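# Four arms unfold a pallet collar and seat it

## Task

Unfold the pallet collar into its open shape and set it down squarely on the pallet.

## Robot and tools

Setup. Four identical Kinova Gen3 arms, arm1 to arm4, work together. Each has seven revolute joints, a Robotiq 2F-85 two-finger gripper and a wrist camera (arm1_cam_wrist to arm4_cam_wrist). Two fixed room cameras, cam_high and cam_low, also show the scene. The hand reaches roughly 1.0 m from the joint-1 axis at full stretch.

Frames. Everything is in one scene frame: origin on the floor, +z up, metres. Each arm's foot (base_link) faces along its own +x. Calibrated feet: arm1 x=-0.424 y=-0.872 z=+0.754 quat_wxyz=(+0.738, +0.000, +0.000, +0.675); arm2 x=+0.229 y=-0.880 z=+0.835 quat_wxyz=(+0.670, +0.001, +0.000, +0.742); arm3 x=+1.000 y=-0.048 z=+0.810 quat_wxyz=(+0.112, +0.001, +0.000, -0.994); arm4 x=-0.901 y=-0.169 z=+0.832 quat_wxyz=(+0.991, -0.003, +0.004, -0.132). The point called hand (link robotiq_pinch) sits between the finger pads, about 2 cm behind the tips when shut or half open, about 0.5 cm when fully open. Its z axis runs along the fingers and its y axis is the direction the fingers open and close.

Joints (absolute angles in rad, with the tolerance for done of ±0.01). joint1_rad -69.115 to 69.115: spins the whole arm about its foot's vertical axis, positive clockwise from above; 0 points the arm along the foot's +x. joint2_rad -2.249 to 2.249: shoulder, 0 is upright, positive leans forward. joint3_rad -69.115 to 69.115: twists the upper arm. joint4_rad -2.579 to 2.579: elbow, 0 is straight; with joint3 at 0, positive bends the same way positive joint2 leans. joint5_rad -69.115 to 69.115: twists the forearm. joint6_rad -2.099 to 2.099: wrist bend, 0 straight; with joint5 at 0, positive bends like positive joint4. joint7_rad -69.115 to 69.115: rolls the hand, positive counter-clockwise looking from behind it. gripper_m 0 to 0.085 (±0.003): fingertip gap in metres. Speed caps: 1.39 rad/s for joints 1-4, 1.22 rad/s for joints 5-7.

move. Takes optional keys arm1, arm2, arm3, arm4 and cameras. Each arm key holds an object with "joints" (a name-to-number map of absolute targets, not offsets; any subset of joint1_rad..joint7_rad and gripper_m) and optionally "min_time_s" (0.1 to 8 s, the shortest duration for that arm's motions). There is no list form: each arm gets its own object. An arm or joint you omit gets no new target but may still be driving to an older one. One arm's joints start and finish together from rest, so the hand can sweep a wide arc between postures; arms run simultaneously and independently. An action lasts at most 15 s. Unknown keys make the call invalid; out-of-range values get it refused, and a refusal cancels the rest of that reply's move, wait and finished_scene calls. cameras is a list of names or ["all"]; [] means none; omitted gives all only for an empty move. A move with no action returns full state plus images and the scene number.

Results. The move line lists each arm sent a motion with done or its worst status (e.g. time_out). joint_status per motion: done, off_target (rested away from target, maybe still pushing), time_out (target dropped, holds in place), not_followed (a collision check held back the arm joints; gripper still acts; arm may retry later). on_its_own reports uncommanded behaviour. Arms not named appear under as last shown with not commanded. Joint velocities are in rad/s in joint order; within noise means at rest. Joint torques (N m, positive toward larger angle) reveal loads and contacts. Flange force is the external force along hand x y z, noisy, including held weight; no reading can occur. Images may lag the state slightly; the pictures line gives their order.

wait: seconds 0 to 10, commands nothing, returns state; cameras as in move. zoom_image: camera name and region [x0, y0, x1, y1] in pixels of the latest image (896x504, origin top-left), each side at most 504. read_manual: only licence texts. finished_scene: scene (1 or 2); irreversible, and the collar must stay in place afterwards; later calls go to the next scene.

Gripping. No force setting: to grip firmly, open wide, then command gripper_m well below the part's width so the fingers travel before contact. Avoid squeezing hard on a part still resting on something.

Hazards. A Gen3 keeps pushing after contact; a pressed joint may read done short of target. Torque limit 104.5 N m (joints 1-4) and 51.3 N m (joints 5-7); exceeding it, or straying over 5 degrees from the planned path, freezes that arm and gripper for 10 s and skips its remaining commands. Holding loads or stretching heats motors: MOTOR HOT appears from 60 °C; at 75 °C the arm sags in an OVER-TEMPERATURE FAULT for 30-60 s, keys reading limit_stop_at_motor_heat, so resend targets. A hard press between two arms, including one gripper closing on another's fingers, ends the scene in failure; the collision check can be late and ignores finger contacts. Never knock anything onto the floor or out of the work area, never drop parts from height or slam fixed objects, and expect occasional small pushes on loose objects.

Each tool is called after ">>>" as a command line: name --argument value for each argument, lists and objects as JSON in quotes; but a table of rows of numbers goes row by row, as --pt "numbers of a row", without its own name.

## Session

>>> move

>>> zoom_image --camera "cam_high" --region '[320, 70, 640, 390]'

>>> zoom_image --camera "cam_low" --region '[80, 220, 560, 420]'

Scene clock: 0.00 s.
Joint torques (N m): no reading
Motor temperatures (°C): arm1=[31 32 26 29 38 33 43] | arm2=[27 32 28 27 33 36 39] | arm3=[28 41 27 31 36 41 35] | arm4=[26 42 25 26 34 42 34]
Flange force (N): no reading
Joint velocities: within noise
arm1.joint_positions: joint1_rad=+0.363 joint2_rad=-0.351 joint3_rad=-0.093 joint4_rad=+1.581 joint5_rad=-0.023 joint6_rad=+1.975 joint7_rad=+1.182 gripper_m=+0.085
arm1.joint_status: not commanded
arm1.hand: x=-0.3653 y=-0.7538 z=+1.2277 quat_wxyz=(+0.019, +0.401, -0.916, +0.027) (m; scene frame)
arm2.joint_positions: joint1_rad=+0.063 joint2_rad=-0.349 joint3_rad=-0.071 joint4_rad=+1.560 joint5_rad=-0.016 joint6_rad=+1.952 joint7_rad=+1.097 gripper_m=+0.085
arm2.joint_status: not commanded
arm2.hand: x=+0.2303 y=-0.7373 z=+1.3153 quat_wxyz=(+0.001, +0.568, -0.823, +0.011) (m; scene frame)
arm3.joint_positions: joint1_rad=-0.347 joint2_rad=-0.422 joint3_rad=-0.089 joint4_rad=+1.424 joint5_rad=-0.076 joint6_rad=+1.962 joint7_rad=+1.495 gripper_m=+0.085
arm3.joint_status: not commanded
arm3.hand: x=+0.8866 y=-0.1413 z=+1.3411 quat_wxyz=(-0.047, -0.949, -0.302, +0.075) (m; scene frame)
arm4.joint_positions: joint1_rad=-0.415 joint2_rad=-0.491 joint3_rad=-0.071 joint4_rad=+1.474 joint5_rad=+0.012 joint6_rad=+1.979 joint7_rad=+1.861 gripper_m=+0.085
arm4.joint_status: not commanded
arm4.hand: x=-0.7767 y=-0.1617 z=+1.3556 quat_wxyz=(-0.084, +0.246, -0.965, +0.026) (m; scene frame)
pictures: arm1_cam_wrist, arm2_cam_wrist, arm3_cam_wrist, arm4_cam_wrist, cam_high, cam_low

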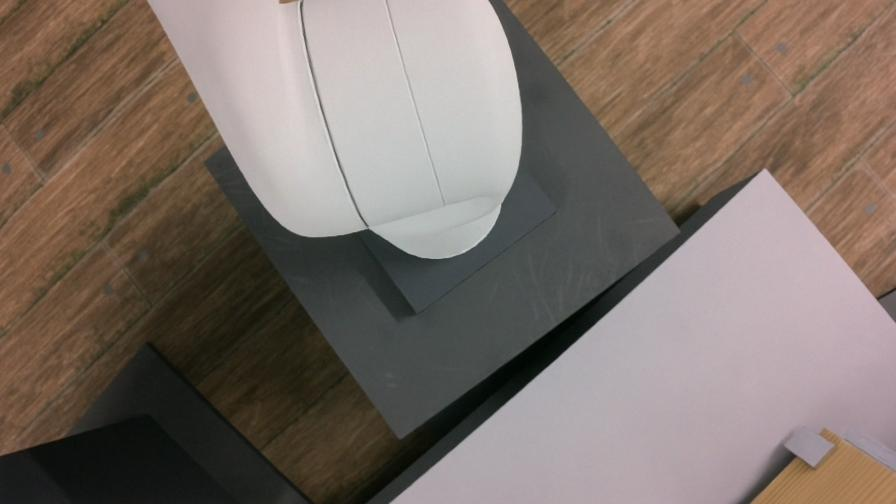

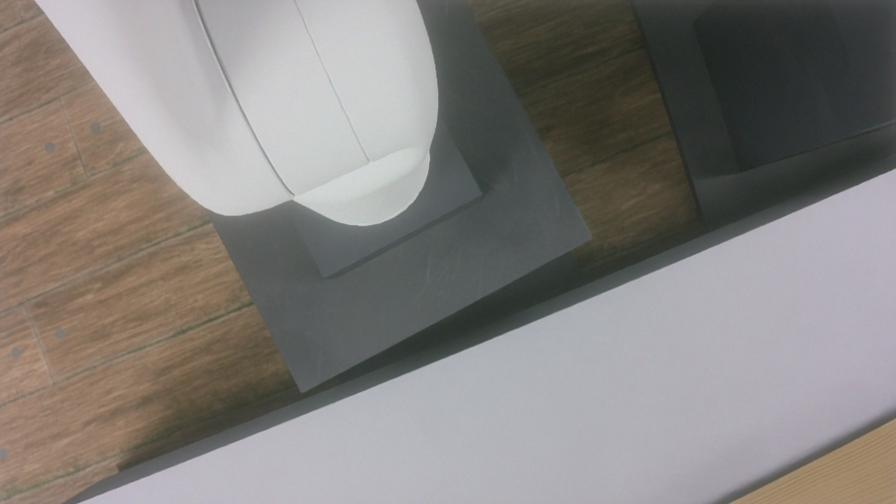

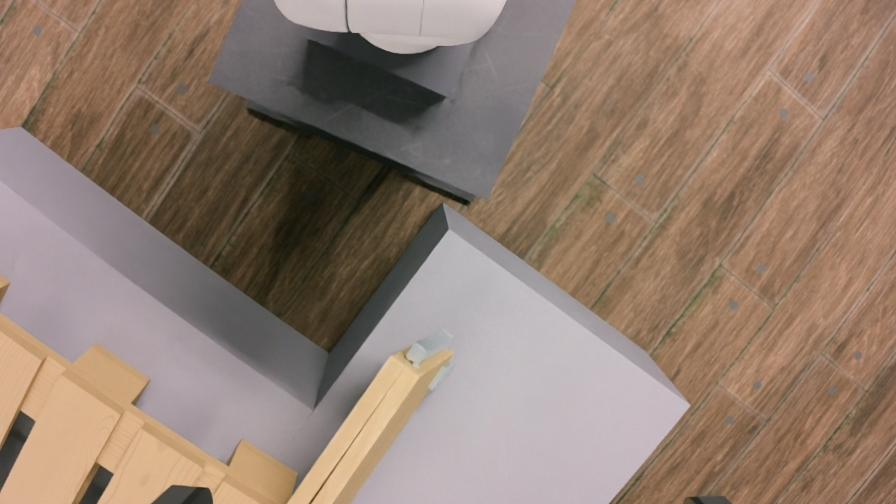

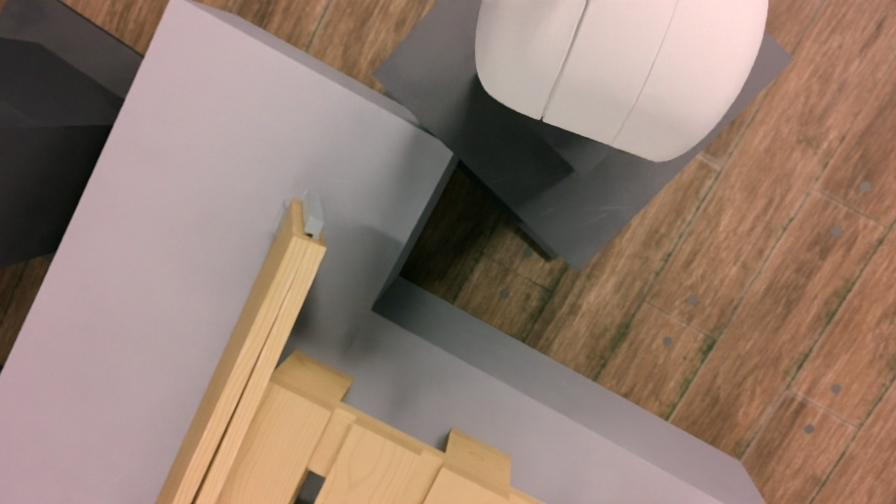

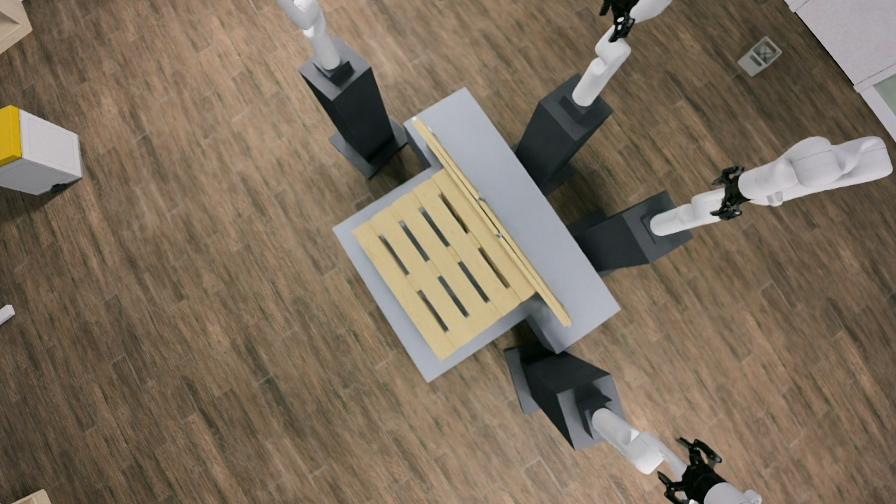

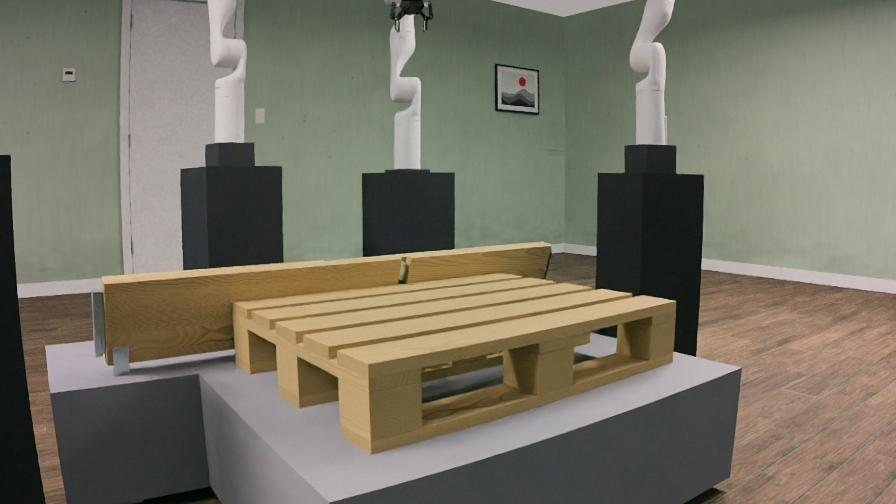

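Scaled by 1.575 from the camera's 896x504 image, which has a finer 1280x720 frame.

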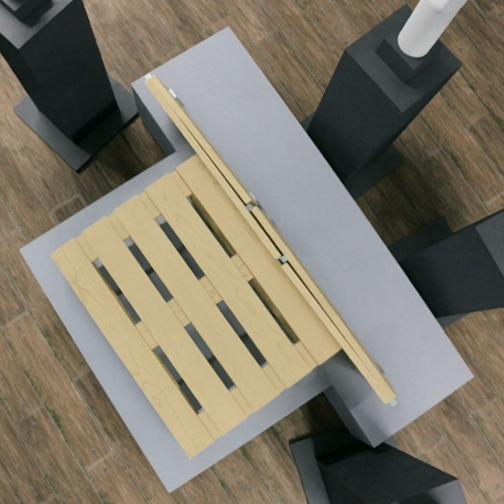

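Scaled by 1.050 from the camera's 896x504 image, which has a finer 1280x720 frame.

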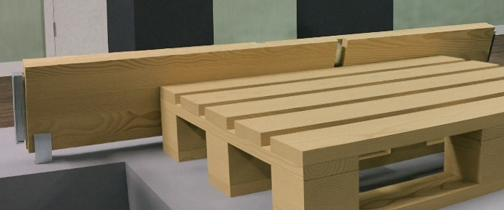

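>>> move --arm2 '{"joints": {"joint1_rad": -0.2043, "joint2_rad": 1.3819, "joint3_rad": 0.0, "joint4_rad": 1.3537, "joint5_rad": 0.0, "joint6_rad": 0.406, "joint7_rad": -0.2381, "gripper_m": 0.03}, "min_time_s": 3}' --arm3 '{"joints": {"joint1_rad": -0.4072, "joint2_rad": 1.2521, "joint3_rad": 0.0, "joint4_rad": 1.8941, "joint5_rad": 0.0, "joint6_rad": -0.0046, "joint7_rad": 1.0073, "gripper_m": 0.07}, "min_time_s": 3}' --arm4 '{"joints": {"joint1_rad": 0.143, "joint2_rad": 1.3028, "joint3_rad": 0.0, "joint4_rad": 1.8946, "joint5_rad": 0.0, "joint6_rad": -0.0558, "joint7_rad": 2.0467, "gripper_m": 0.07}, "min_time_s": 3}' --cameras '["arm2_cam_wrist", "arm3_cam_wrist", "arm4_cam_wrist"]'

Scene clock: 55.00 s.
Joint torques (N m): arm1=[-0.54 -3.45 -1.33 -8.39 0.3 0.19 0.36] | arm2=[0.59 -21.53 0.18 -4.46 0.19 -0.24 -0.36] | arm3=[-0.71 -18.95 0.37 -0.73 0.48 0.11 -0.03] | arm4=[0.42 -18.75 -0.47 0.77 -0.19 0.31 -0.05]
Motor temperatures (°C): arm1=[31 31 26 29 38 33 43] | arm2=[27 31 28 27 33 36 39] | arm3=[28 38 27 31 36 40 35] | arm4=[26 40 25 25 34 42 34]
Flange force (N): arm1=[-5.0 -1.3 -1.5] | arm2=[-0.1 -4.9 -6.3] | arm3=[1.9 -2.3 -2.2] | arm4=[0.2 0.4 -0.8]
move: arm2 done; arm3 done; arm4 done
Joint velocities: within noise
arm1: as last shown
arm2.joint_positions: joint1_rad=-0.204 joint2_rad=+1.382 joint3_rad=+0.000 joint4_rad=+1.354 joint5_rad=+0.000 joint6_rad=+0.406 joint7_rad=-0.238 gripper_m=+0.030
arm2.joint_status: all done
arm2.hand: x=+0.0900 y=-0.3599 z=+0.6002 quat_wxyz=(+0.001, +0.034, -0.999, -0.001) (m; scene frame)
arm3.joint_positions: joint1_rad=-0.407 joint2_rad=+1.252 joint3_rad=+0.000 joint4_rad=+1.894 joint5_rad=+0.000 joint6_rad=-0.005 joint7_rad=+1.007 gripper_m=+0.070
arm3.joint_status: all done
arm3.hand: x=+0.6647 y=-0.2633 z=+0.6002 quat_wxyz=(+0.000, -0.999, -0.035, -0.001) (m; scene frame)
arm4.joint_positions: joint1_rad=+0.143 joint2_rad=+1.303 joint3_rad=+0.000 joint4_rad=+1.895 joint5_rad=+0.000 joint6_rad=-0.056 joint7_rad=+2.047 gripper_m=+0.070
arm4.joint_status: all done
arm4.hand: x=-0.5572 y=-0.3471 z=+0.6011 quat_wxyz=(+0.005, +0.034, -0.999, +0.002) (m; scene frame)
pictures: arm2_cam_wrist, arm3_cam_wrist, arm4_cam_wrist

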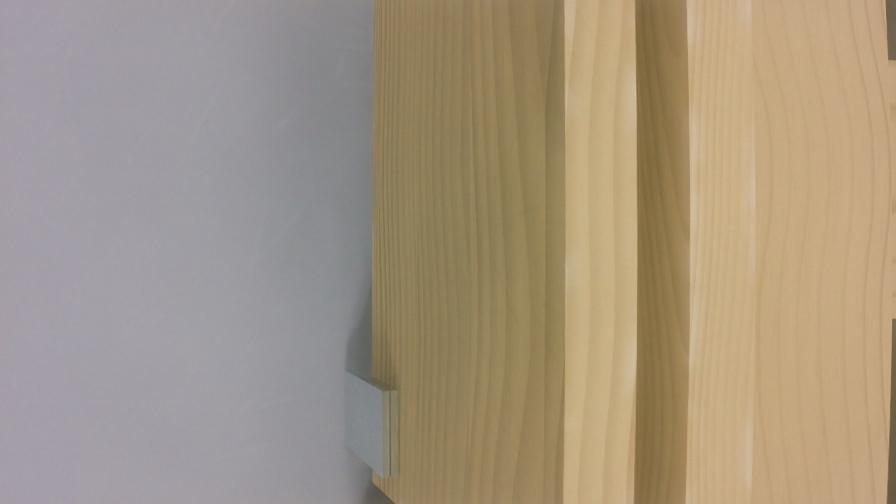

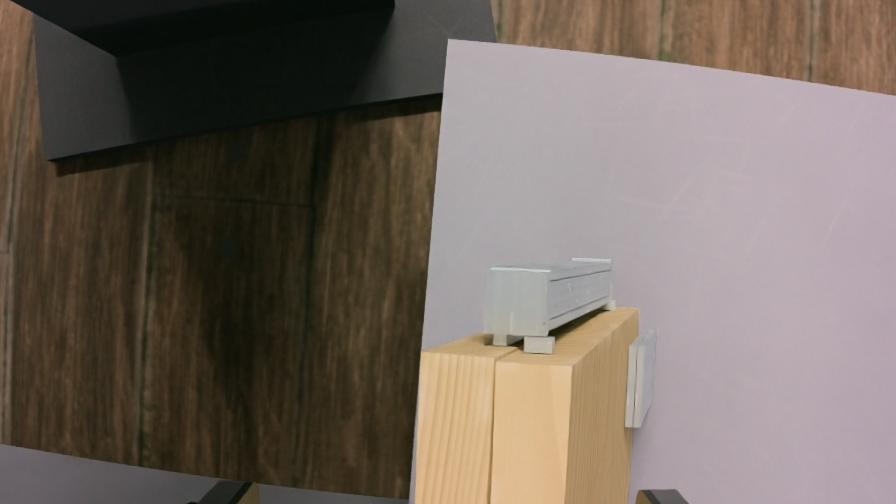

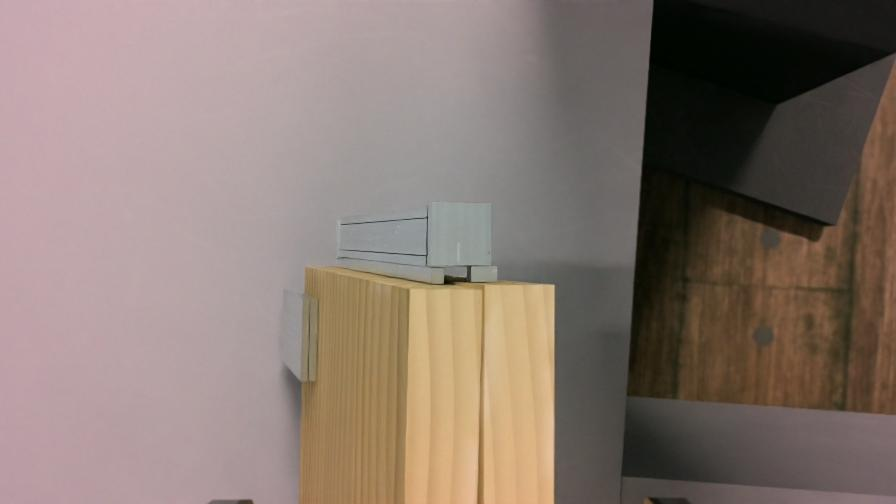

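>>> move --arm3 '{"joints": {"joint1_rad": -0.4429, "joint2_rad": 1.5196, "joint4_rad": 1.664, "joint6_rad": -0.042, "joint7_rad": 0.9646}, "min_time_s": 1.8}' --arm4 '{"joints": {"joint1_rad": 0.1403, "joint2_rad": 1.5739, "joint4_rad": 1.6694, "joint6_rad": -0.1017, "joint7_rad": 2.037}, "min_time_s": 1.8}'

>>> move --arm3 '{"joints": {"joint1_rad": -0.5483, "joint2_rad": 1.5201, "joint4_rad": 1.5634, "joint6_rad": 0.0581, "joint7_rad": 0.8592}, "min_time_s": 3}' --arm4 '{"joints": {"joint1_rad": 0.2579, "joint2_rad": 1.5696, "joint4_rad": 1.575, "joint6_rad": -0.003, "joint7_rad": 2.1546}, "min_time_s": 3}'

>>> move --arm3 '{"joints": {"gripper_m": 0.046}}' --arm4 '{"joints": {"gripper_m": 0.046}}' --cameras '["arm2_cam_wrist", "arm3_cam_wrist", "arm4_cam_wrist", "cam_low"]'

Scene clock: 163.17 s.
Joint torques (N m): arm1=[-0.5 -3.5 -1.26 -8.42 0.31 0.2 0.32] | arm2=[0.52 -21.54 0.12 -4.41 0.21 -0.25 -0.32] | arm3=[-0.72 -19.6 0.35 -0.36 0.5 0.11 -0.05] | arm4=[0.36 -19.09 -0.45 1.2 -0.17 0.34 -0.04]
Motor temperatures (°C): arm1=[31 30 26 29 38 33 42] | arm2=[27 32 28 27 33 36 39] | arm3=[28 36 27 31 36 40 35] | arm4=[26 38 25 25 34 41 34]
Flange force (N): arm1=[-5.1 -1.2 -1.4] | arm2=[-0.1 -4.6 -6.1] | arm3=[1.6 -2.3 -2.8] | arm4=[0.3 0.3 -0.7]
move: arm3 done; arm4 done
Joint velocities: within noise
arm1, arm2: as last shown
arm2.hand: x=+0.0900 y=-0.3600 z=+0.6002 quat_wxyz=(+0.001, +0.034, -0.999, -0.001) (m; scene frame)
arm3.joint_positions: joint1_rad=-0.443 joint2_rad=+1.520 joint3_rad=+0.000 joint4_rad=+1.664 joint5_rad=+0.000 joint6_rad=-0.042 joint7_rad=+0.965 gripper_m=+0.070
arm3.joint_status: all done
arm3.hand: x=+0.6659 y=-0.2808 z=+0.4902 quat_wxyz=(+0.000, -1.000, -0.031, -0.001) (m; scene frame)
arm4.joint_positions: joint1_rad=+0.140 joint2_rad=+1.574 joint3_rad=+0.000 joint4_rad=+1.669 joint5_rad=+0.000 joint6_rad=-0.102 joint7_rad=+2.037 gripper_m=+0.070
arm4.joint_status: all done
arm4.hand: x=-0.5571 y=-0.3469 z=+0.4895 quat_wxyz=(+0.005, +0.030, -1.000, +0.002) (m; scene frame)
pictures: none

Scene clock: 166.47 s.
Joint torques (N m): arm1=[-0.58 -3.5 -1.29 -8.4 0.27 0.19 0.39] | arm2=[0.63 -21.56 0.19 -4.37 0.2 -0.3 -0.36] | arm3=[-0.75 -20.44 0.37 -1.19 0.5 0.11 -0.04] | arm4=[0.45 -19.93 -0.47 0.28 -0.16 0.33 -0.01]
Motor temperatures (°C): arm1=[31 30 26 29 38 33 42] | arm2=[27 32 28 27 33 36 39] | arm3=[28 36 27 31 36 40 35] | arm4=[26 38 25 25 34 41 34]
Flange force (N): arm1=[-5.1 -1.1 -1.5] | arm2=[0.1 -4.3 -6.1] | arm3=[1.4 -2.5 -2.8] | arm4=[0.1 0.6 -0.9]
move: arm3 done; arm4 done
Joint velocities: within noise
arm1, arm2: as last shown
arm3.joint_positions: joint1_rad=-0.548 joint2_rad=+1.520 joint3_rad=+0.000 joint4_rad=+1.563 joint5_rad=+0.000 joint6_rad=+0.058 joint7_rad=+0.859 gripper_m=+0.070
arm3.joint_status: all done
arm3.hand: x=+0.6697 y=-0.3367 z=+0.4903 quat_wxyz=(+0.000, -1.000, -0.031, -0.001) (m; scene frame)
arm4.joint_positions: joint1_rad=+0.258 joint2_rad=+1.570 joint3_rad=+0.000 joint4_rad=+1.575 joint5_rad=+0.000 joint6_rad=-0.003 joint7_rad=+2.155 gripper_m=+0.070
arm4.joint_status: all done
arm4.hand: x=-0.5534 y=-0.4020 z=+0.4899 quat_wxyz=(+0.005, +0.030, -1.000, +0.002) (m; scene frame)
pictures: none

Scene clock: 167.23 s.
Joint torques (N m): arm1=[-0.58 -3.48 -1.22 -8.38 0.32 0.23 0.38] | arm2=[0.61 -21.55 0.2 -4.46 0.2 -0.22 -0.37] | arm3=[-0.69 -20.44 0.36 -1.22 0.49 0.1 -0.03] | arm4=[0.59 -20.15 -0.24 0.1 -0.18 0.27 -0.04]
Motor temperatures (°C): arm1=[31 30 26 29 38 33 42] | arm2=[27 32 28 27 33 36 39] | arm3=[28 36 27 31 36 40 35] | arm4=[26 38 25 25 34 41 34]
Flange force (N): arm1=[-5.0 -0.9 -1.4] | arm2=[0.0 -4.9 -6.2] | arm3=[1.5 -2.4 -2.9] | arm4=[0.2 1.1 -0.8]
move: arm3 done; arm4 done
Joint velocities: within noise
arm1, arm2: as last shown
arm3.joint_positions: joint1_rad=-0.548 joint2_rad=+1.520 joint3_rad=+0.000 joint4_rad=+1.563 joint5_rad=+0.000 joint6_rad=+0.058 joint7_rad=+0.859 gripper_m=+0.046
arm3.joint_status: all done
arm3.hand: x=+0.6697 y=-0.3367 z=+0.4903 quat_wxyz=(+0.000, -1.000, -0.031, -0.001) (m; scene frame)
arm4.joint_positions: joint1_rad=+0.258 joint2_rad=+1.570 joint3_rad=+0.000 joint4_rad=+1.575 joint5_rad=+0.000 joint6_rad=-0.003 joint7_rad=+2.155 gripper_m=+0.046
arm4.joint_status: all done
arm4.hand: x=-0.5534 y=-0.4020 z=+0.4899 quat_wxyz=(+0.005, +0.030, -1.000, +0.002) (m; scene frame)
pictures: arm2_cam_wrist, arm3_cam_wrist, arm4_cam_wrist, cam_low

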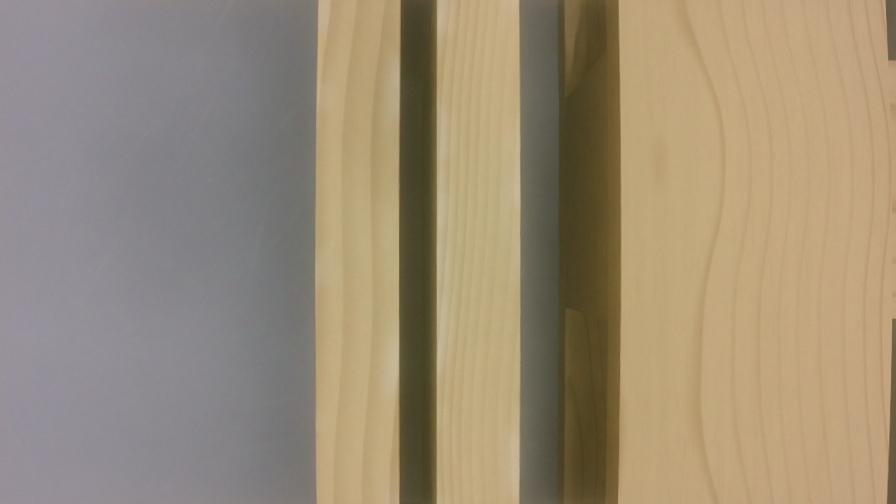

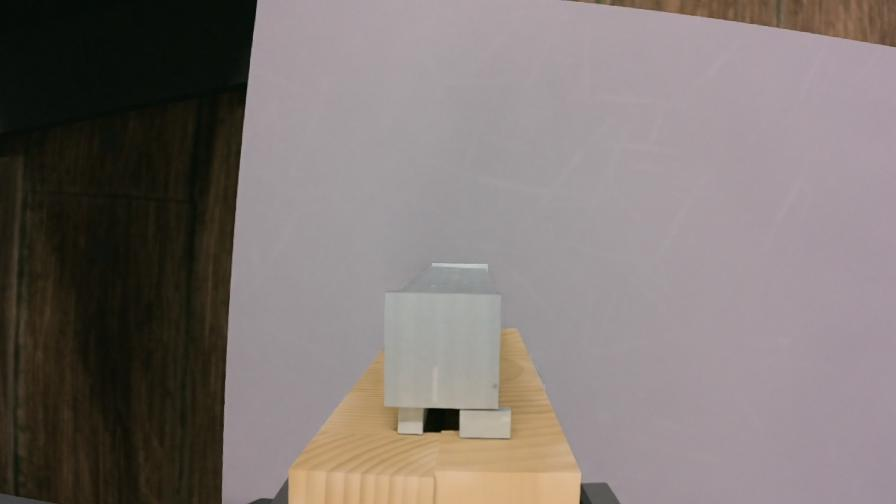

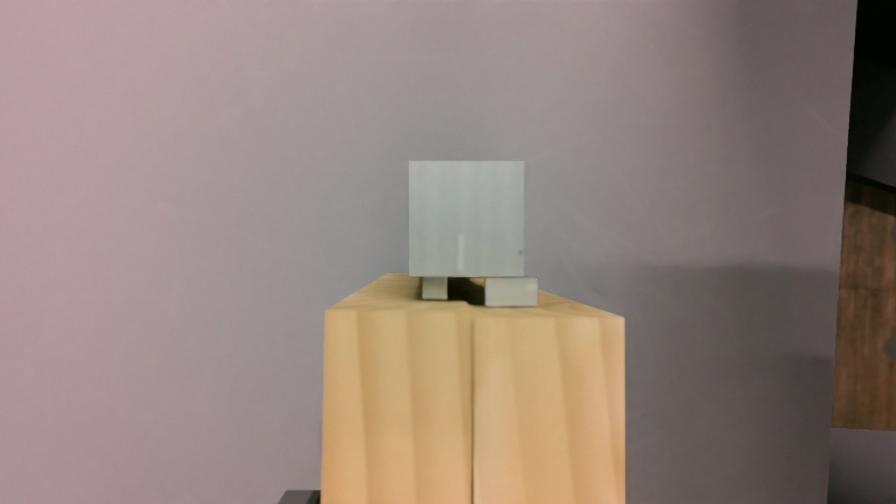

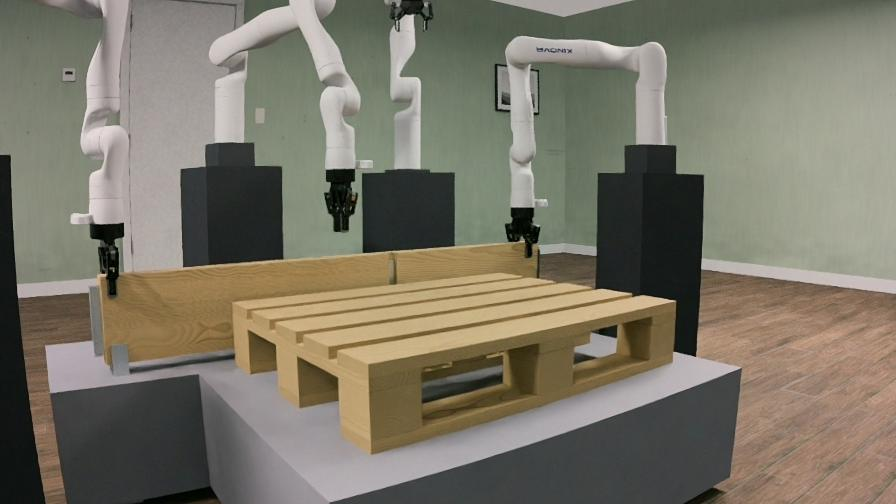

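>>> move --arm2 '{"joints": {"joint1_rad": -0.2159, "joint2_rad": 1.4872, "joint4_rad": 1.3527, "joint6_rad": 0.3017, "joint7_rad": -0.2497}, "min_time_s": 1.2}'

>>> move --arm2 '{"joints": {"joint1_rad": -0.2159, "joint2_rad": 1.5199, "joint4_rad": 1.3231, "joint6_rad": 0.2986, "joint7_rad": -0.2497}, "min_time_s": 1.2}' --cameras '["arm2_cam_wrist"]'

Scene clock: 200.20 s.
Joint torques (N m): arm1=[-0.55 -3.45 -1.26 -8.36 0.27 0.2 0.37] | arm2=[0.56 -20.98 0.17 -3.46 0.25 -0.32 -0.34] | arm3=[-0.74 -20.38 0.36 -1.25 0.51 0.12 -0.01] | arm4=[0.51 -20.28 -0.23 0.03 -0.17 0.23 -0.01]
Motor temperatures (°C): arm1=[31 30 26 29 38 33 42] | arm2=[27 33 28 27 33 36 39] | arm3=[28 36 27 31 36 40 35] | arm4=[26 38 25 25 34 41 34]
Flange force (N): arm1=[-5.0 -1.1 -1.6] | arm2=[0.3 -3.6 -6.4] | arm3=[1.6 -2.6 -3.1] | arm4=[0.4 1.0 -0.7]
move: arm2 done
Joint velocities: within noise
arm1, arm3, arm4: as last shown
arm2.joint_positions: joint1_rad=-0.216 joint2_rad=+1.487 joint3_rad=+0.000 joint4_rad=+1.353 joint5_rad=+0.000 joint6_rad=+0.302 joint7_rad=-0.250 gripper_m=+0.030
arm2.joint_status: all done
arm2.hand: x=+0.0916 y=-0.3849 z=+0.5449 quat_wxyz=(+0.001, +0.034, -0.999, -0.001) (m; scene frame)
pictures: none

Scene clock: 201.70 s.
Joint torques (N m): arm1=[-0.51 -3.45 -1.33 -8.39 0.3 0.2 0.41] | arm2=[0.41 -1.42 -0.88 -0.73 0.15 -0.28 -0.29] | arm3=[-0.59 -20.44 0.43 -1.27 0.49 0.19 -0.05] | arm4=[0.41 -19.94 -0.44 0.26 -0.18 0.37 -0.02]
Motor temperatures (°C): arm1=[31 30 26 29 38 33 42] | arm2=[27 33 28 27 33 36 39] | arm3=[28 36 27 31 36 40 35] | arm4=[26 38 25 25 34 41 34]
Flange force (N): arm1=[-5.0 -1.2 -1.5] | arm2=[-0.6 -6.9 -46.5] | arm3=[2.0 -2.6 -3.0] | arm4=[0.3 0.6 -0.9]
move: arm2 done
Joint velocities: within noise
arm1, arm3, arm4: as last shown
arm2.joint_positions: joint1_rad=-0.216 joint2_rad=+1.520 joint3_rad=+0.000 joint4_rad=+1.323 joint5_rad=+0.000 joint6_rad=+0.299 joint7_rad=-0.250 gripper_m=+0.030
arm2.joint_status: all done
arm2.hand: x=+0.0916 y=-0.3849 z=+0.5309 quat_wxyz=(+0.001, +0.034, -0.999, -0.001) (m; scene frame)
pictures: arm2_cam_wrist

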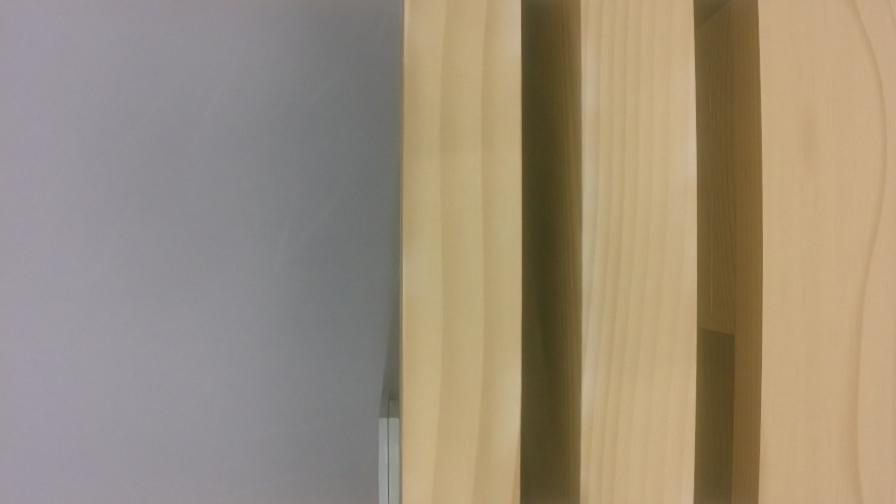

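>>> move --arm2 '{"joints": {"joint1_rad": -0.2164, "joint2_rad": 1.5029, "joint4_rad": 1.3412, "joint6_rad": 0.2975, "joint7_rad": -0.2502}, "min_time_s": 0.8}'

>>> move --arm2 '{"joints": {"joint1_rad": -0.2164, "joint2_rad": 1.5133, "joint4_rad": 1.3316, "joint6_rad": 0.2967, "joint7_rad": -0.2502}, "min_time_s": 0.8}' --cameras '["arm2_cam_wrist"]'

Scene clock: 236.23 s.
Joint torques (N m): arm1=[-0.55 -3.45 -1.31 -8.38 0.3 0.21 0.39] | arm2=[0.61 -20.78 0.1 -3.38 0.19 -0.23 -0.33] | arm3=[-0.69 -20.42 0.45 -1.24 0.51 0.07 -0.04] | arm4=[0.46 -19.91 -0.49 0.27 -0.16 0.33 -0.04]
Motor temperatures (°C): arm1=[31 30 26 29 38 33 42] | arm2=[27 32 28 27 33 36 39] | arm3=[28 36 27 30 36 40 35] | arm4=[26 38 25 25 34 41 34]
Flange force (N): arm1=[-5.0 -1.2 -1.5] | arm2=[0.3 -3.8 -6.8] | arm3=[1.4 -2.4 -3.0] | arm4=[0.1 0.6 -1.0]
move: arm2 done
Joint velocities: within noise
arm1, arm3, arm4: as last shown
arm2.joint_positions: joint1_rad=-0.216 joint2_rad=+1.503 joint3_rad=+0.000 joint4_rad=+1.341 joint5_rad=+0.000 joint6_rad=+0.298 joint7_rad=-0.250 gripper_m=+0.030
arm2.joint_status: all done
arm2.hand: x=+0.0916 y=-0.3857 z=+0.5379 quat_wxyz=(+0.001, +0.034, -0.999, -0.001) (m; scene frame)
pictures: none

Scene clock: 237.33 s.
Joint torques (N m): arm1=[-0.56 -3.54 -1.3 -8.4 0.29 0.19 0.39] | arm2=[0.49 -20.6 0.15 -3.18 0.14 -0.17 -0.34] | arm3=[-0.75 -20.49 0.37 -1.24 0.5 0.1 -0.01] | arm4=[0.36 -19.95 -0.47 0.29 -0.17 0.33 -0.03]
Motor temperatures (°C): arm1=[31 30 26 29 38 33 42] | arm2=[27 32 28 27 33 36 39] | arm3=[28 36 27 30 36 40 35] | arm4=[26 38 25 25 34 41 34]
Flange force (N): arm1=[-5.2 -1.1 -1.5] | arm2=[0.1 -3.3 -6.8] | arm3=[1.5 -2.5 -2.8] | arm4=[0.2 0.4 -0.8]
move: arm2 done
Joint velocities: within noise
arm1.joint_positions: joint1_rad=+0.363 joint2_rad=-0.351 joint3_rad=-0.093 joint4_rad=+1.581 joint5_rad=-0.023 joint6_rad=+1.975 joint7_rad=+1.182 gripper_m=+0.085
arm1.joint_status: not commanded
arm1.hand: x=-0.3653 y=-0.7538 z=+1.2277 quat_wxyz=(+0.019, +0.401, -0.916, +0.027) (m; scene frame)
arm2.joint_positions: joint1_rad=-0.216 joint2_rad=+1.513 joint3_rad=+0.000 joint4_rad=+1.332 joint5_rad=+0.000 joint6_rad=+0.297 joint7_rad=-0.250 gripper_m=+0.030
arm2.joint_status: all done
arm2.hand: x=+0.0916 y=-0.3857 z=+0.5335 quat_wxyz=(+0.001, +0.034, -0.999, -0.001) (m; scene frame)
arm3, arm4: as last shown
pictures: arm2_cam_wrist

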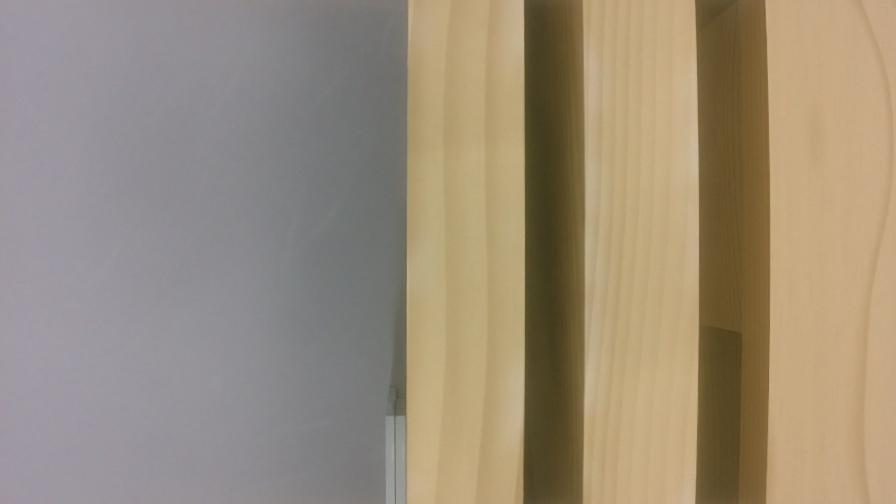

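>>> move --arm2 '{"joints": {"joint1_rad": -0.2164, "joint2_rad": 1.5306, "joint4_rad": 1.3152, "joint6_rad": 0.2958, "joint7_rad": -0.2502}, "min_time_s": 0.8}' --cameras '["arm2_cam_wrist"]'

Scene clock: 259.73 s.
Joint torques (N m): arm1=[-0.5 -3.5 -1.31 -8.36 0.28 0.2 0.4] | arm2=[-3.73 40.22 -7.22 -3.57 -0.38 -5.4 0.01] | arm3=[-5.28 -23.7 -5.48 -5.14 0.39 -1.77 0] | arm4=[1.6 -20.83 1.27 -0.68 -0.16 -0.08 -0.04]
Motor temperatures (°C): arm1=[31 30 26 29 38 33 42] | arm2=[27 32 28 27 33 36 39] | arm3=[28 36 27 30 35 40 35] | arm4=[26 37 25 25 34 41 34]
Flange force (N): arm1=[-5.1 -1.1 -1.6] | arm2=[-12.7 -28.9 -151.4] | arm3=[0.0 -14.3 -4.1] | arm4=[0.0 3.9 -1.1]
move: arm2 done
Joint velocities: within noise
arm1, arm4: as last shown
arm2.joint_positions: joint1_rad=-0.216 joint2_rad=+1.530 joint3_rad=+0.000 joint4_rad=+1.315 joint5_rad=+0.000 joint6_rad=+0.296 joint7_rad=-0.250 gripper_m=+0.030
arm2.joint_status: all done
arm2.hand: x=+0.0914 y=-0.3852 z=+0.5265 quat_wxyz=(+0.001, +0.034, -0.999, -0.001) (m; scene frame)
arm3.joint_positions: joint1_rad=-0.548 joint2_rad=+1.520 joint3_rad=+0.000 joint4_rad=+1.564 joint5_rad=+0.000 joint6_rad=+0.058 joint7_rad=+0.859 gripper_m=+0.046
arm3.joint_status: not commanded
arm3.hand: x=+0.6697 y=-0.3366 z=+0.4903 quat_wxyz=(+0.000, -1.000, -0.031, -0.001) (m; scene frame)
arm4.hand: x=-0.5534 y=-0.4019 z=+0.4899 quat_wxyz=(+0.005, +0.030, -1.000, +0.002) (m; scene frame)
pictures: arm2_cam_wrist

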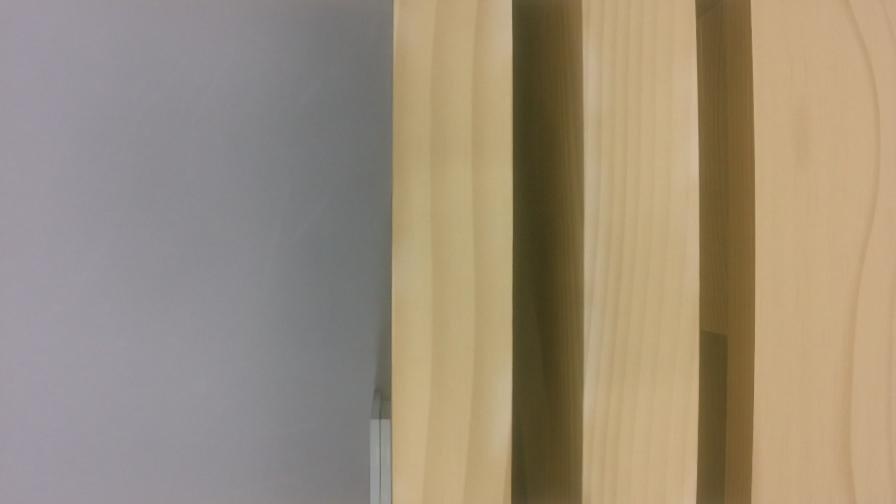

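>>> move --arm2 '{"joints": {"joint1_rad": -0.2164, "joint2_rad": 1.518, "joint4_rad": 1.3272, "joint6_rad": 0.2964, "joint7_rad": -0.2502}, "min_time_s": 0.5}' --arm3 '{"joints": {"gripper_m": 0.056}}' --arm4 '{"joints": {"gripper_m": 0.056}}'

>>> move --arm2 '{"joints": {"joint1_rad": -0.2164, "joint2_rad": 1.526, "joint4_rad": 1.3196, "joint6_rad": 0.296, "joint7_rad": -0.2502}, "min_time_s": 0.6}' --cameras '["arm2_cam_wrist", "arm3_cam_wrist"]'

Scene clock: 273.90 s.
Joint torques (N m): arm1=[-0.54 -3.49 -1.34 -8.38 0.29 0.18 0.38] | arm2=[-0.34 -7.63 -1.47 -1.97 0.09 -0.47 -0.31] | arm3=[-0.69 -20.41 0.36 -1.23 0.49 0.11 -0.02] | arm4=[0.39 -20.01 -0.47 0.22 -0.21 0.34 -0.04]
Motor temperatures (°C): arm1=[31 30 26 29 38 33 42] | arm2=[27 34 28 27 33 36 39] | arm3=[28 36 27 30 35 40 35] | arm4=[26 37 25 25 34 41 34]
Flange force (N): arm1=[-5.1 -1.3 -1.6] | arm2=[-2.0 -6.4 -34.7] | arm3=[1.5 -2.5 -2.9] | arm4=[0.4 0.5 -0.9]
move: arm2 done; arm3 done; arm4 done
Joint velocities: within noise
arm1: as last shown
arm2.joint_positions: joint1_rad=-0.216 joint2_rad=+1.518 joint3_rad=+0.000 joint4_rad=+1.327 joint5_rad=+0.000 joint6_rad=+0.296 joint7_rad=-0.250 gripper_m=+0.030
arm2.joint_status: all done
arm2.hand: x=+0.0916 y=-0.3858 z=+0.5314 quat_wxyz=(+0.001, +0.034, -0.999, -0.001) (m; scene frame)
arm3.joint_positions: joint1_rad=-0.548 joint2_rad=+1.520 joint3_rad=+0.000 joint4_rad=+1.563 joint5_rad=+0.000 joint6_rad=+0.058 joint7_rad=+0.859 gripper_m=+0.056
arm3.joint_status: all done
arm3.hand: x=+0.6697 y=-0.3367 z=+0.4903 quat_wxyz=(+0.000, -1.000, -0.031, -0.001) (m; scene frame)
arm4.joint_positions: joint1_rad=+0.258 joint2_rad=+1.570 joint3_rad=+0.000 joint4_rad=+1.575 joint5_rad=+0.000 joint6_rad=-0.003 joint7_rad=+2.155 gripper_m=+0.056
arm4.joint_status: all done
arm4.hand: x=-0.5534 y=-0.4020 z=+0.4899 quat_wxyz=(+0.005, +0.030, -1.000, +0.002) (m; scene frame)
pictures: none

Scene clock: 274.80 s.
Joint torques (N m): arm1=[-0.54 -3.42 -1.26 -8.43 0.3 0.18 0.39] | arm2=[-2.89 23.33 -5.81 1.15 -0.29 -1.21 -0.1] | arm3=[-0.76 -20.47 0.37 -1.23 0.47 0.11 -0.04] | arm4=[0.39 -19.96 -0.46 0.27 -0.18 0.35 -0.07]
Motor temperatures (°C): arm1=[31 30 26 29 38 33 42] | arm2=[27 34 28 27 33 36 39] | arm3=[28 36 27 30 35 40 35] | arm4=[26 37 25 25 34 41 34]
Flange force (N): arm1=[-4.8 -1.1 -1.3] | arm2=[-7.9 -12.4 -100.6] | arm3=[1.4 -2.6 -2.8] | arm4=[0.3 0.5 -0.9]
move: arm2 done
Joint velocities: within noise
arm1, arm3, arm4: as last shown
arm2.joint_positions: joint1_rad=-0.216 joint2_rad=+1.526 joint3_rad=+0.000 joint4_rad=+1.320 joint5_rad=+0.000 joint6_rad=+0.296 joint7_rad=-0.250 gripper_m=+0.030
arm2.joint_status: all done
arm2.hand: x=+0.0916 y=-0.3856 z=+0.5282 quat_wxyz=(+0.001, +0.034, -0.999, -0.001) (m; scene frame)
pictures: arm2_cam_wrist, arm3_cam_wrist

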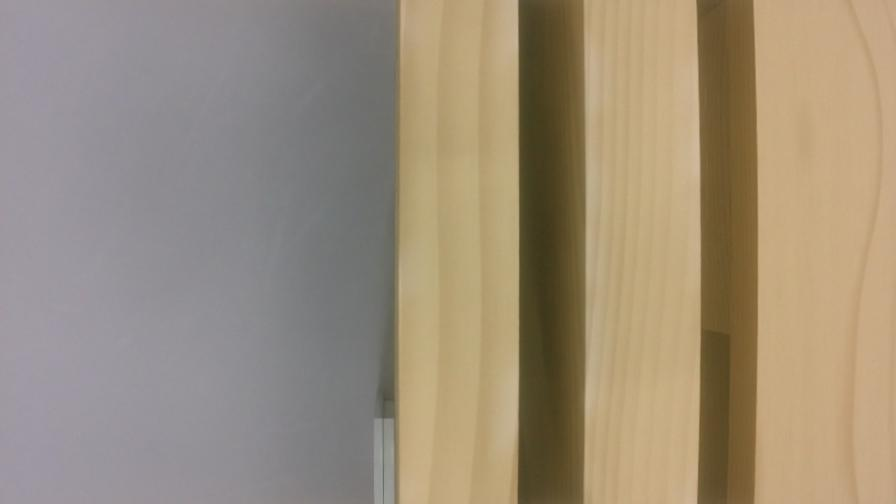

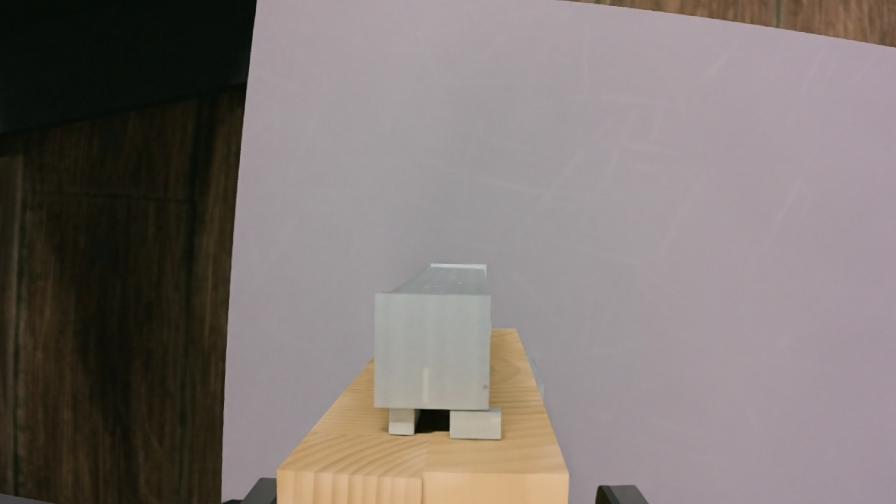

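>>> move --arm2 '{"joints": {"joint1_rad": -0.2164, "joint2_rad": 1.5156, "joint4_rad": 1.3294, "joint6_rad": 0.2966, "joint7_rad": -0.2502}, "min_time_s": 0.5}'

>>> move --arm2 '{"joints": {"joint1_rad": -0.2223, "joint2_rad": 1.508, "joint4_rad": 1.3756, "joint6_rad": 0.258, "joint7_rad": -0.2561}, "min_time_s": 1.5}' --cameras '["arm2_cam_wrist", "arm3_cam_wrist", "arm4_cam_wrist"]'

Scene clock: 309.93 s.
Joint torques (N m): arm1=[-0.52 -3.43 -1.31 -8.34 0.27 0.19 0.42] | arm2=[0.06 -17.16 -0.62 -3.02 0.12 -0.26 -0.32] | arm3=[-0.7 -20.51 0.37 -1.2 0.5 0.1 -0.04] | arm4=[0.45 -19.96 -0.46 0.24 -0.18 0.34 -0.03]
Motor temperatures (°C): arm1=[31 30 26 29 38 33 42] | arm2=[27 35 28 27 33 36 39] | arm3=[28 36 27 30 35 40 35] | arm4=[26 37 25 25 34 41 34]
Flange force (N): arm1=[-5.0 -1.1 -1.7] | arm2=[-0.9 -4.7 -14.6] | arm3=[1.4 -2.4 -2.6] | arm4=[0.2 0.7 -0.9]
move: arm2 done
Joint velocities: within noise
arm1, arm3, arm4: as last shown
arm2.joint_positions: joint1_rad=-0.216 joint2_rad=+1.516 joint3_rad=+0.000 joint4_rad=+1.329 joint5_rad=+0.000 joint6_rad=+0.297 joint7_rad=-0.250 gripper_m=+0.030
arm2.joint_status: all done
arm2.hand: x=+0.0916 y=-0.3858 z=+0.5324 quat_wxyz=(+0.001, +0.034, -0.999, -0.001) (m; scene frame)
pictures: none

Scene clock: 311.73 s.
Joint torques (N m): arm1=[-0.52 -3.46 -1.27 -8.42 0.28 0.19 0.42] | arm2=[0.07 -18.27 -0.71 -0.17 0.09 1.39 -0.32] | arm3=[0.34 -19.77 1.69 -0.41 0.5 0.49 -0.05] | arm4=[-1.02 -18.99 -2.48 1.31 -0.14 0.8 0]
Motor temperatures (°C): arm1=[31 30 26 29 38 33 42] | arm2=[27 35 28 27 33 36 39] | arm3=[28 36 27 30 35 40 35] | arm4=[26 37 25 25 34 41 34]
Flange force (N): arm1=[-4.9 -1.0 -1.4] | arm2=[0.3 1.1 -5.5] | arm3=[1.9 0.1 -2.6] | arm4=[0.6 -3.3 -0.7]
move: arm2 done
Joint velocities: within noise
arm1, arm3, arm4: as last shown
arm2.joint_positions: joint1_rad=-0.222 joint2_rad=+1.508 joint3_rad=+0.000 joint4_rad=+1.376 joint5_rad=+0.000 joint6_rad=+0.258 joint7_rad=-0.256 gripper_m=+0.030
arm2.joint_status: all done
arm2.hand: x=+0.0925 y=-0.3977 z=+0.5324 quat_wxyz=(+0.001, +0.034, -0.999, -0.001) (m; scene frame)
pictures: arm2_cam_wrist, arm3_cam_wrist, arm4_cam_wrist

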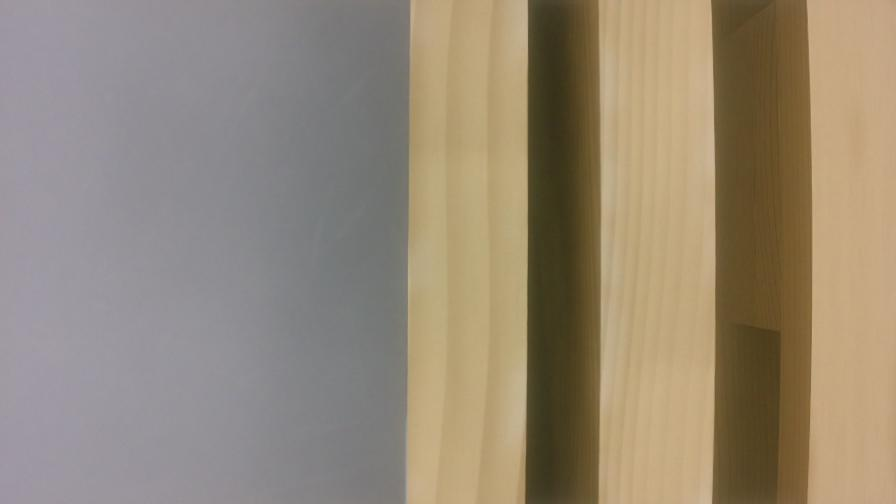

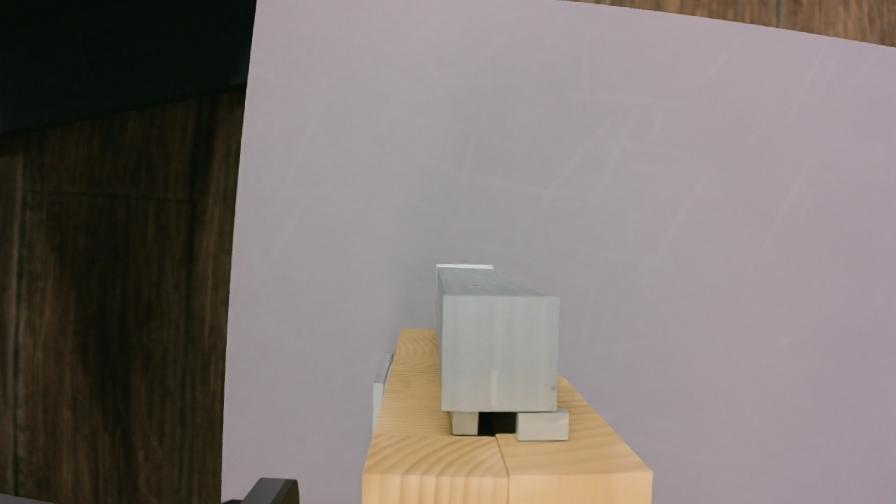

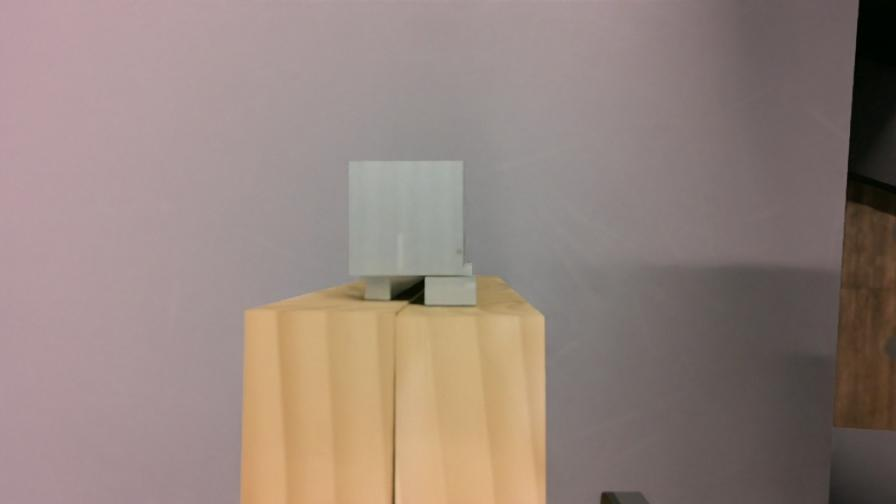

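>>> move --arm2 '{"joints": {"joint1_rad": -0.2223, "joint2_rad": 1.5326, "joint4_rad": 1.3528, "joint6_rad": 0.2562, "joint7_rad": -0.2561}, "min_time_s": 1.0}' --cameras '["arm2_cam_wrist"]'

Scene clock: 324.60 s.
Joint torques (N m): arm1=[-0.55 -3.5 -1.32 -8.41 0.3 0.16 0.39] | arm2=[-0.12 -14.81 -0.92 0.51 0.17 1.57 -0.39] | arm3=[-0.16 -20.17 1.15 -0.9 0.5 0.24 -0.05] | arm4=[-1.19 -18.83 -2.7 1.54 -0.15 0.95 0]
Motor temperatures (°C): arm1=[31 30 26 29 38 33 42] | arm2=[27 34 28 27 33 36 39] | arm3=[28 36 27 30 35 40 35] | arm4=[26 37 25 25 34 41 34]
Flange force (N): arm1=[-5.0 -1.2 -1.5] | arm2=[-0.1 1.1 -12.1] | arm3=[1.8 -1.2 -2.8] | arm4=[0.6 -3.9 -0.5]
move: arm2 done
Joint velocities: within noise
arm1, arm3, arm4: as last shown
arm2.joint_positions: joint1_rad=-0.222 joint2_rad=+1.533 joint3_rad=+0.000 joint4_rad=+1.353 joint5_rad=+0.000 joint6_rad=+0.256 joint7_rad=-0.256 gripper_m=+0.030
arm2.joint_status: all done
arm2.hand: x=+0.0924 y=-0.3977 z=+0.5219 quat_wxyz=(+0.001, +0.034, -0.999, -0.001) (m; scene frame)
pictures: arm2_cam_wrist

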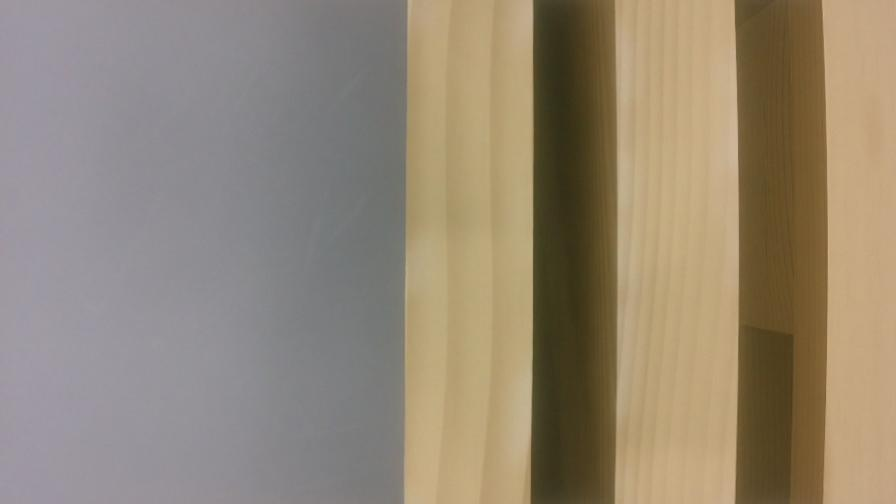

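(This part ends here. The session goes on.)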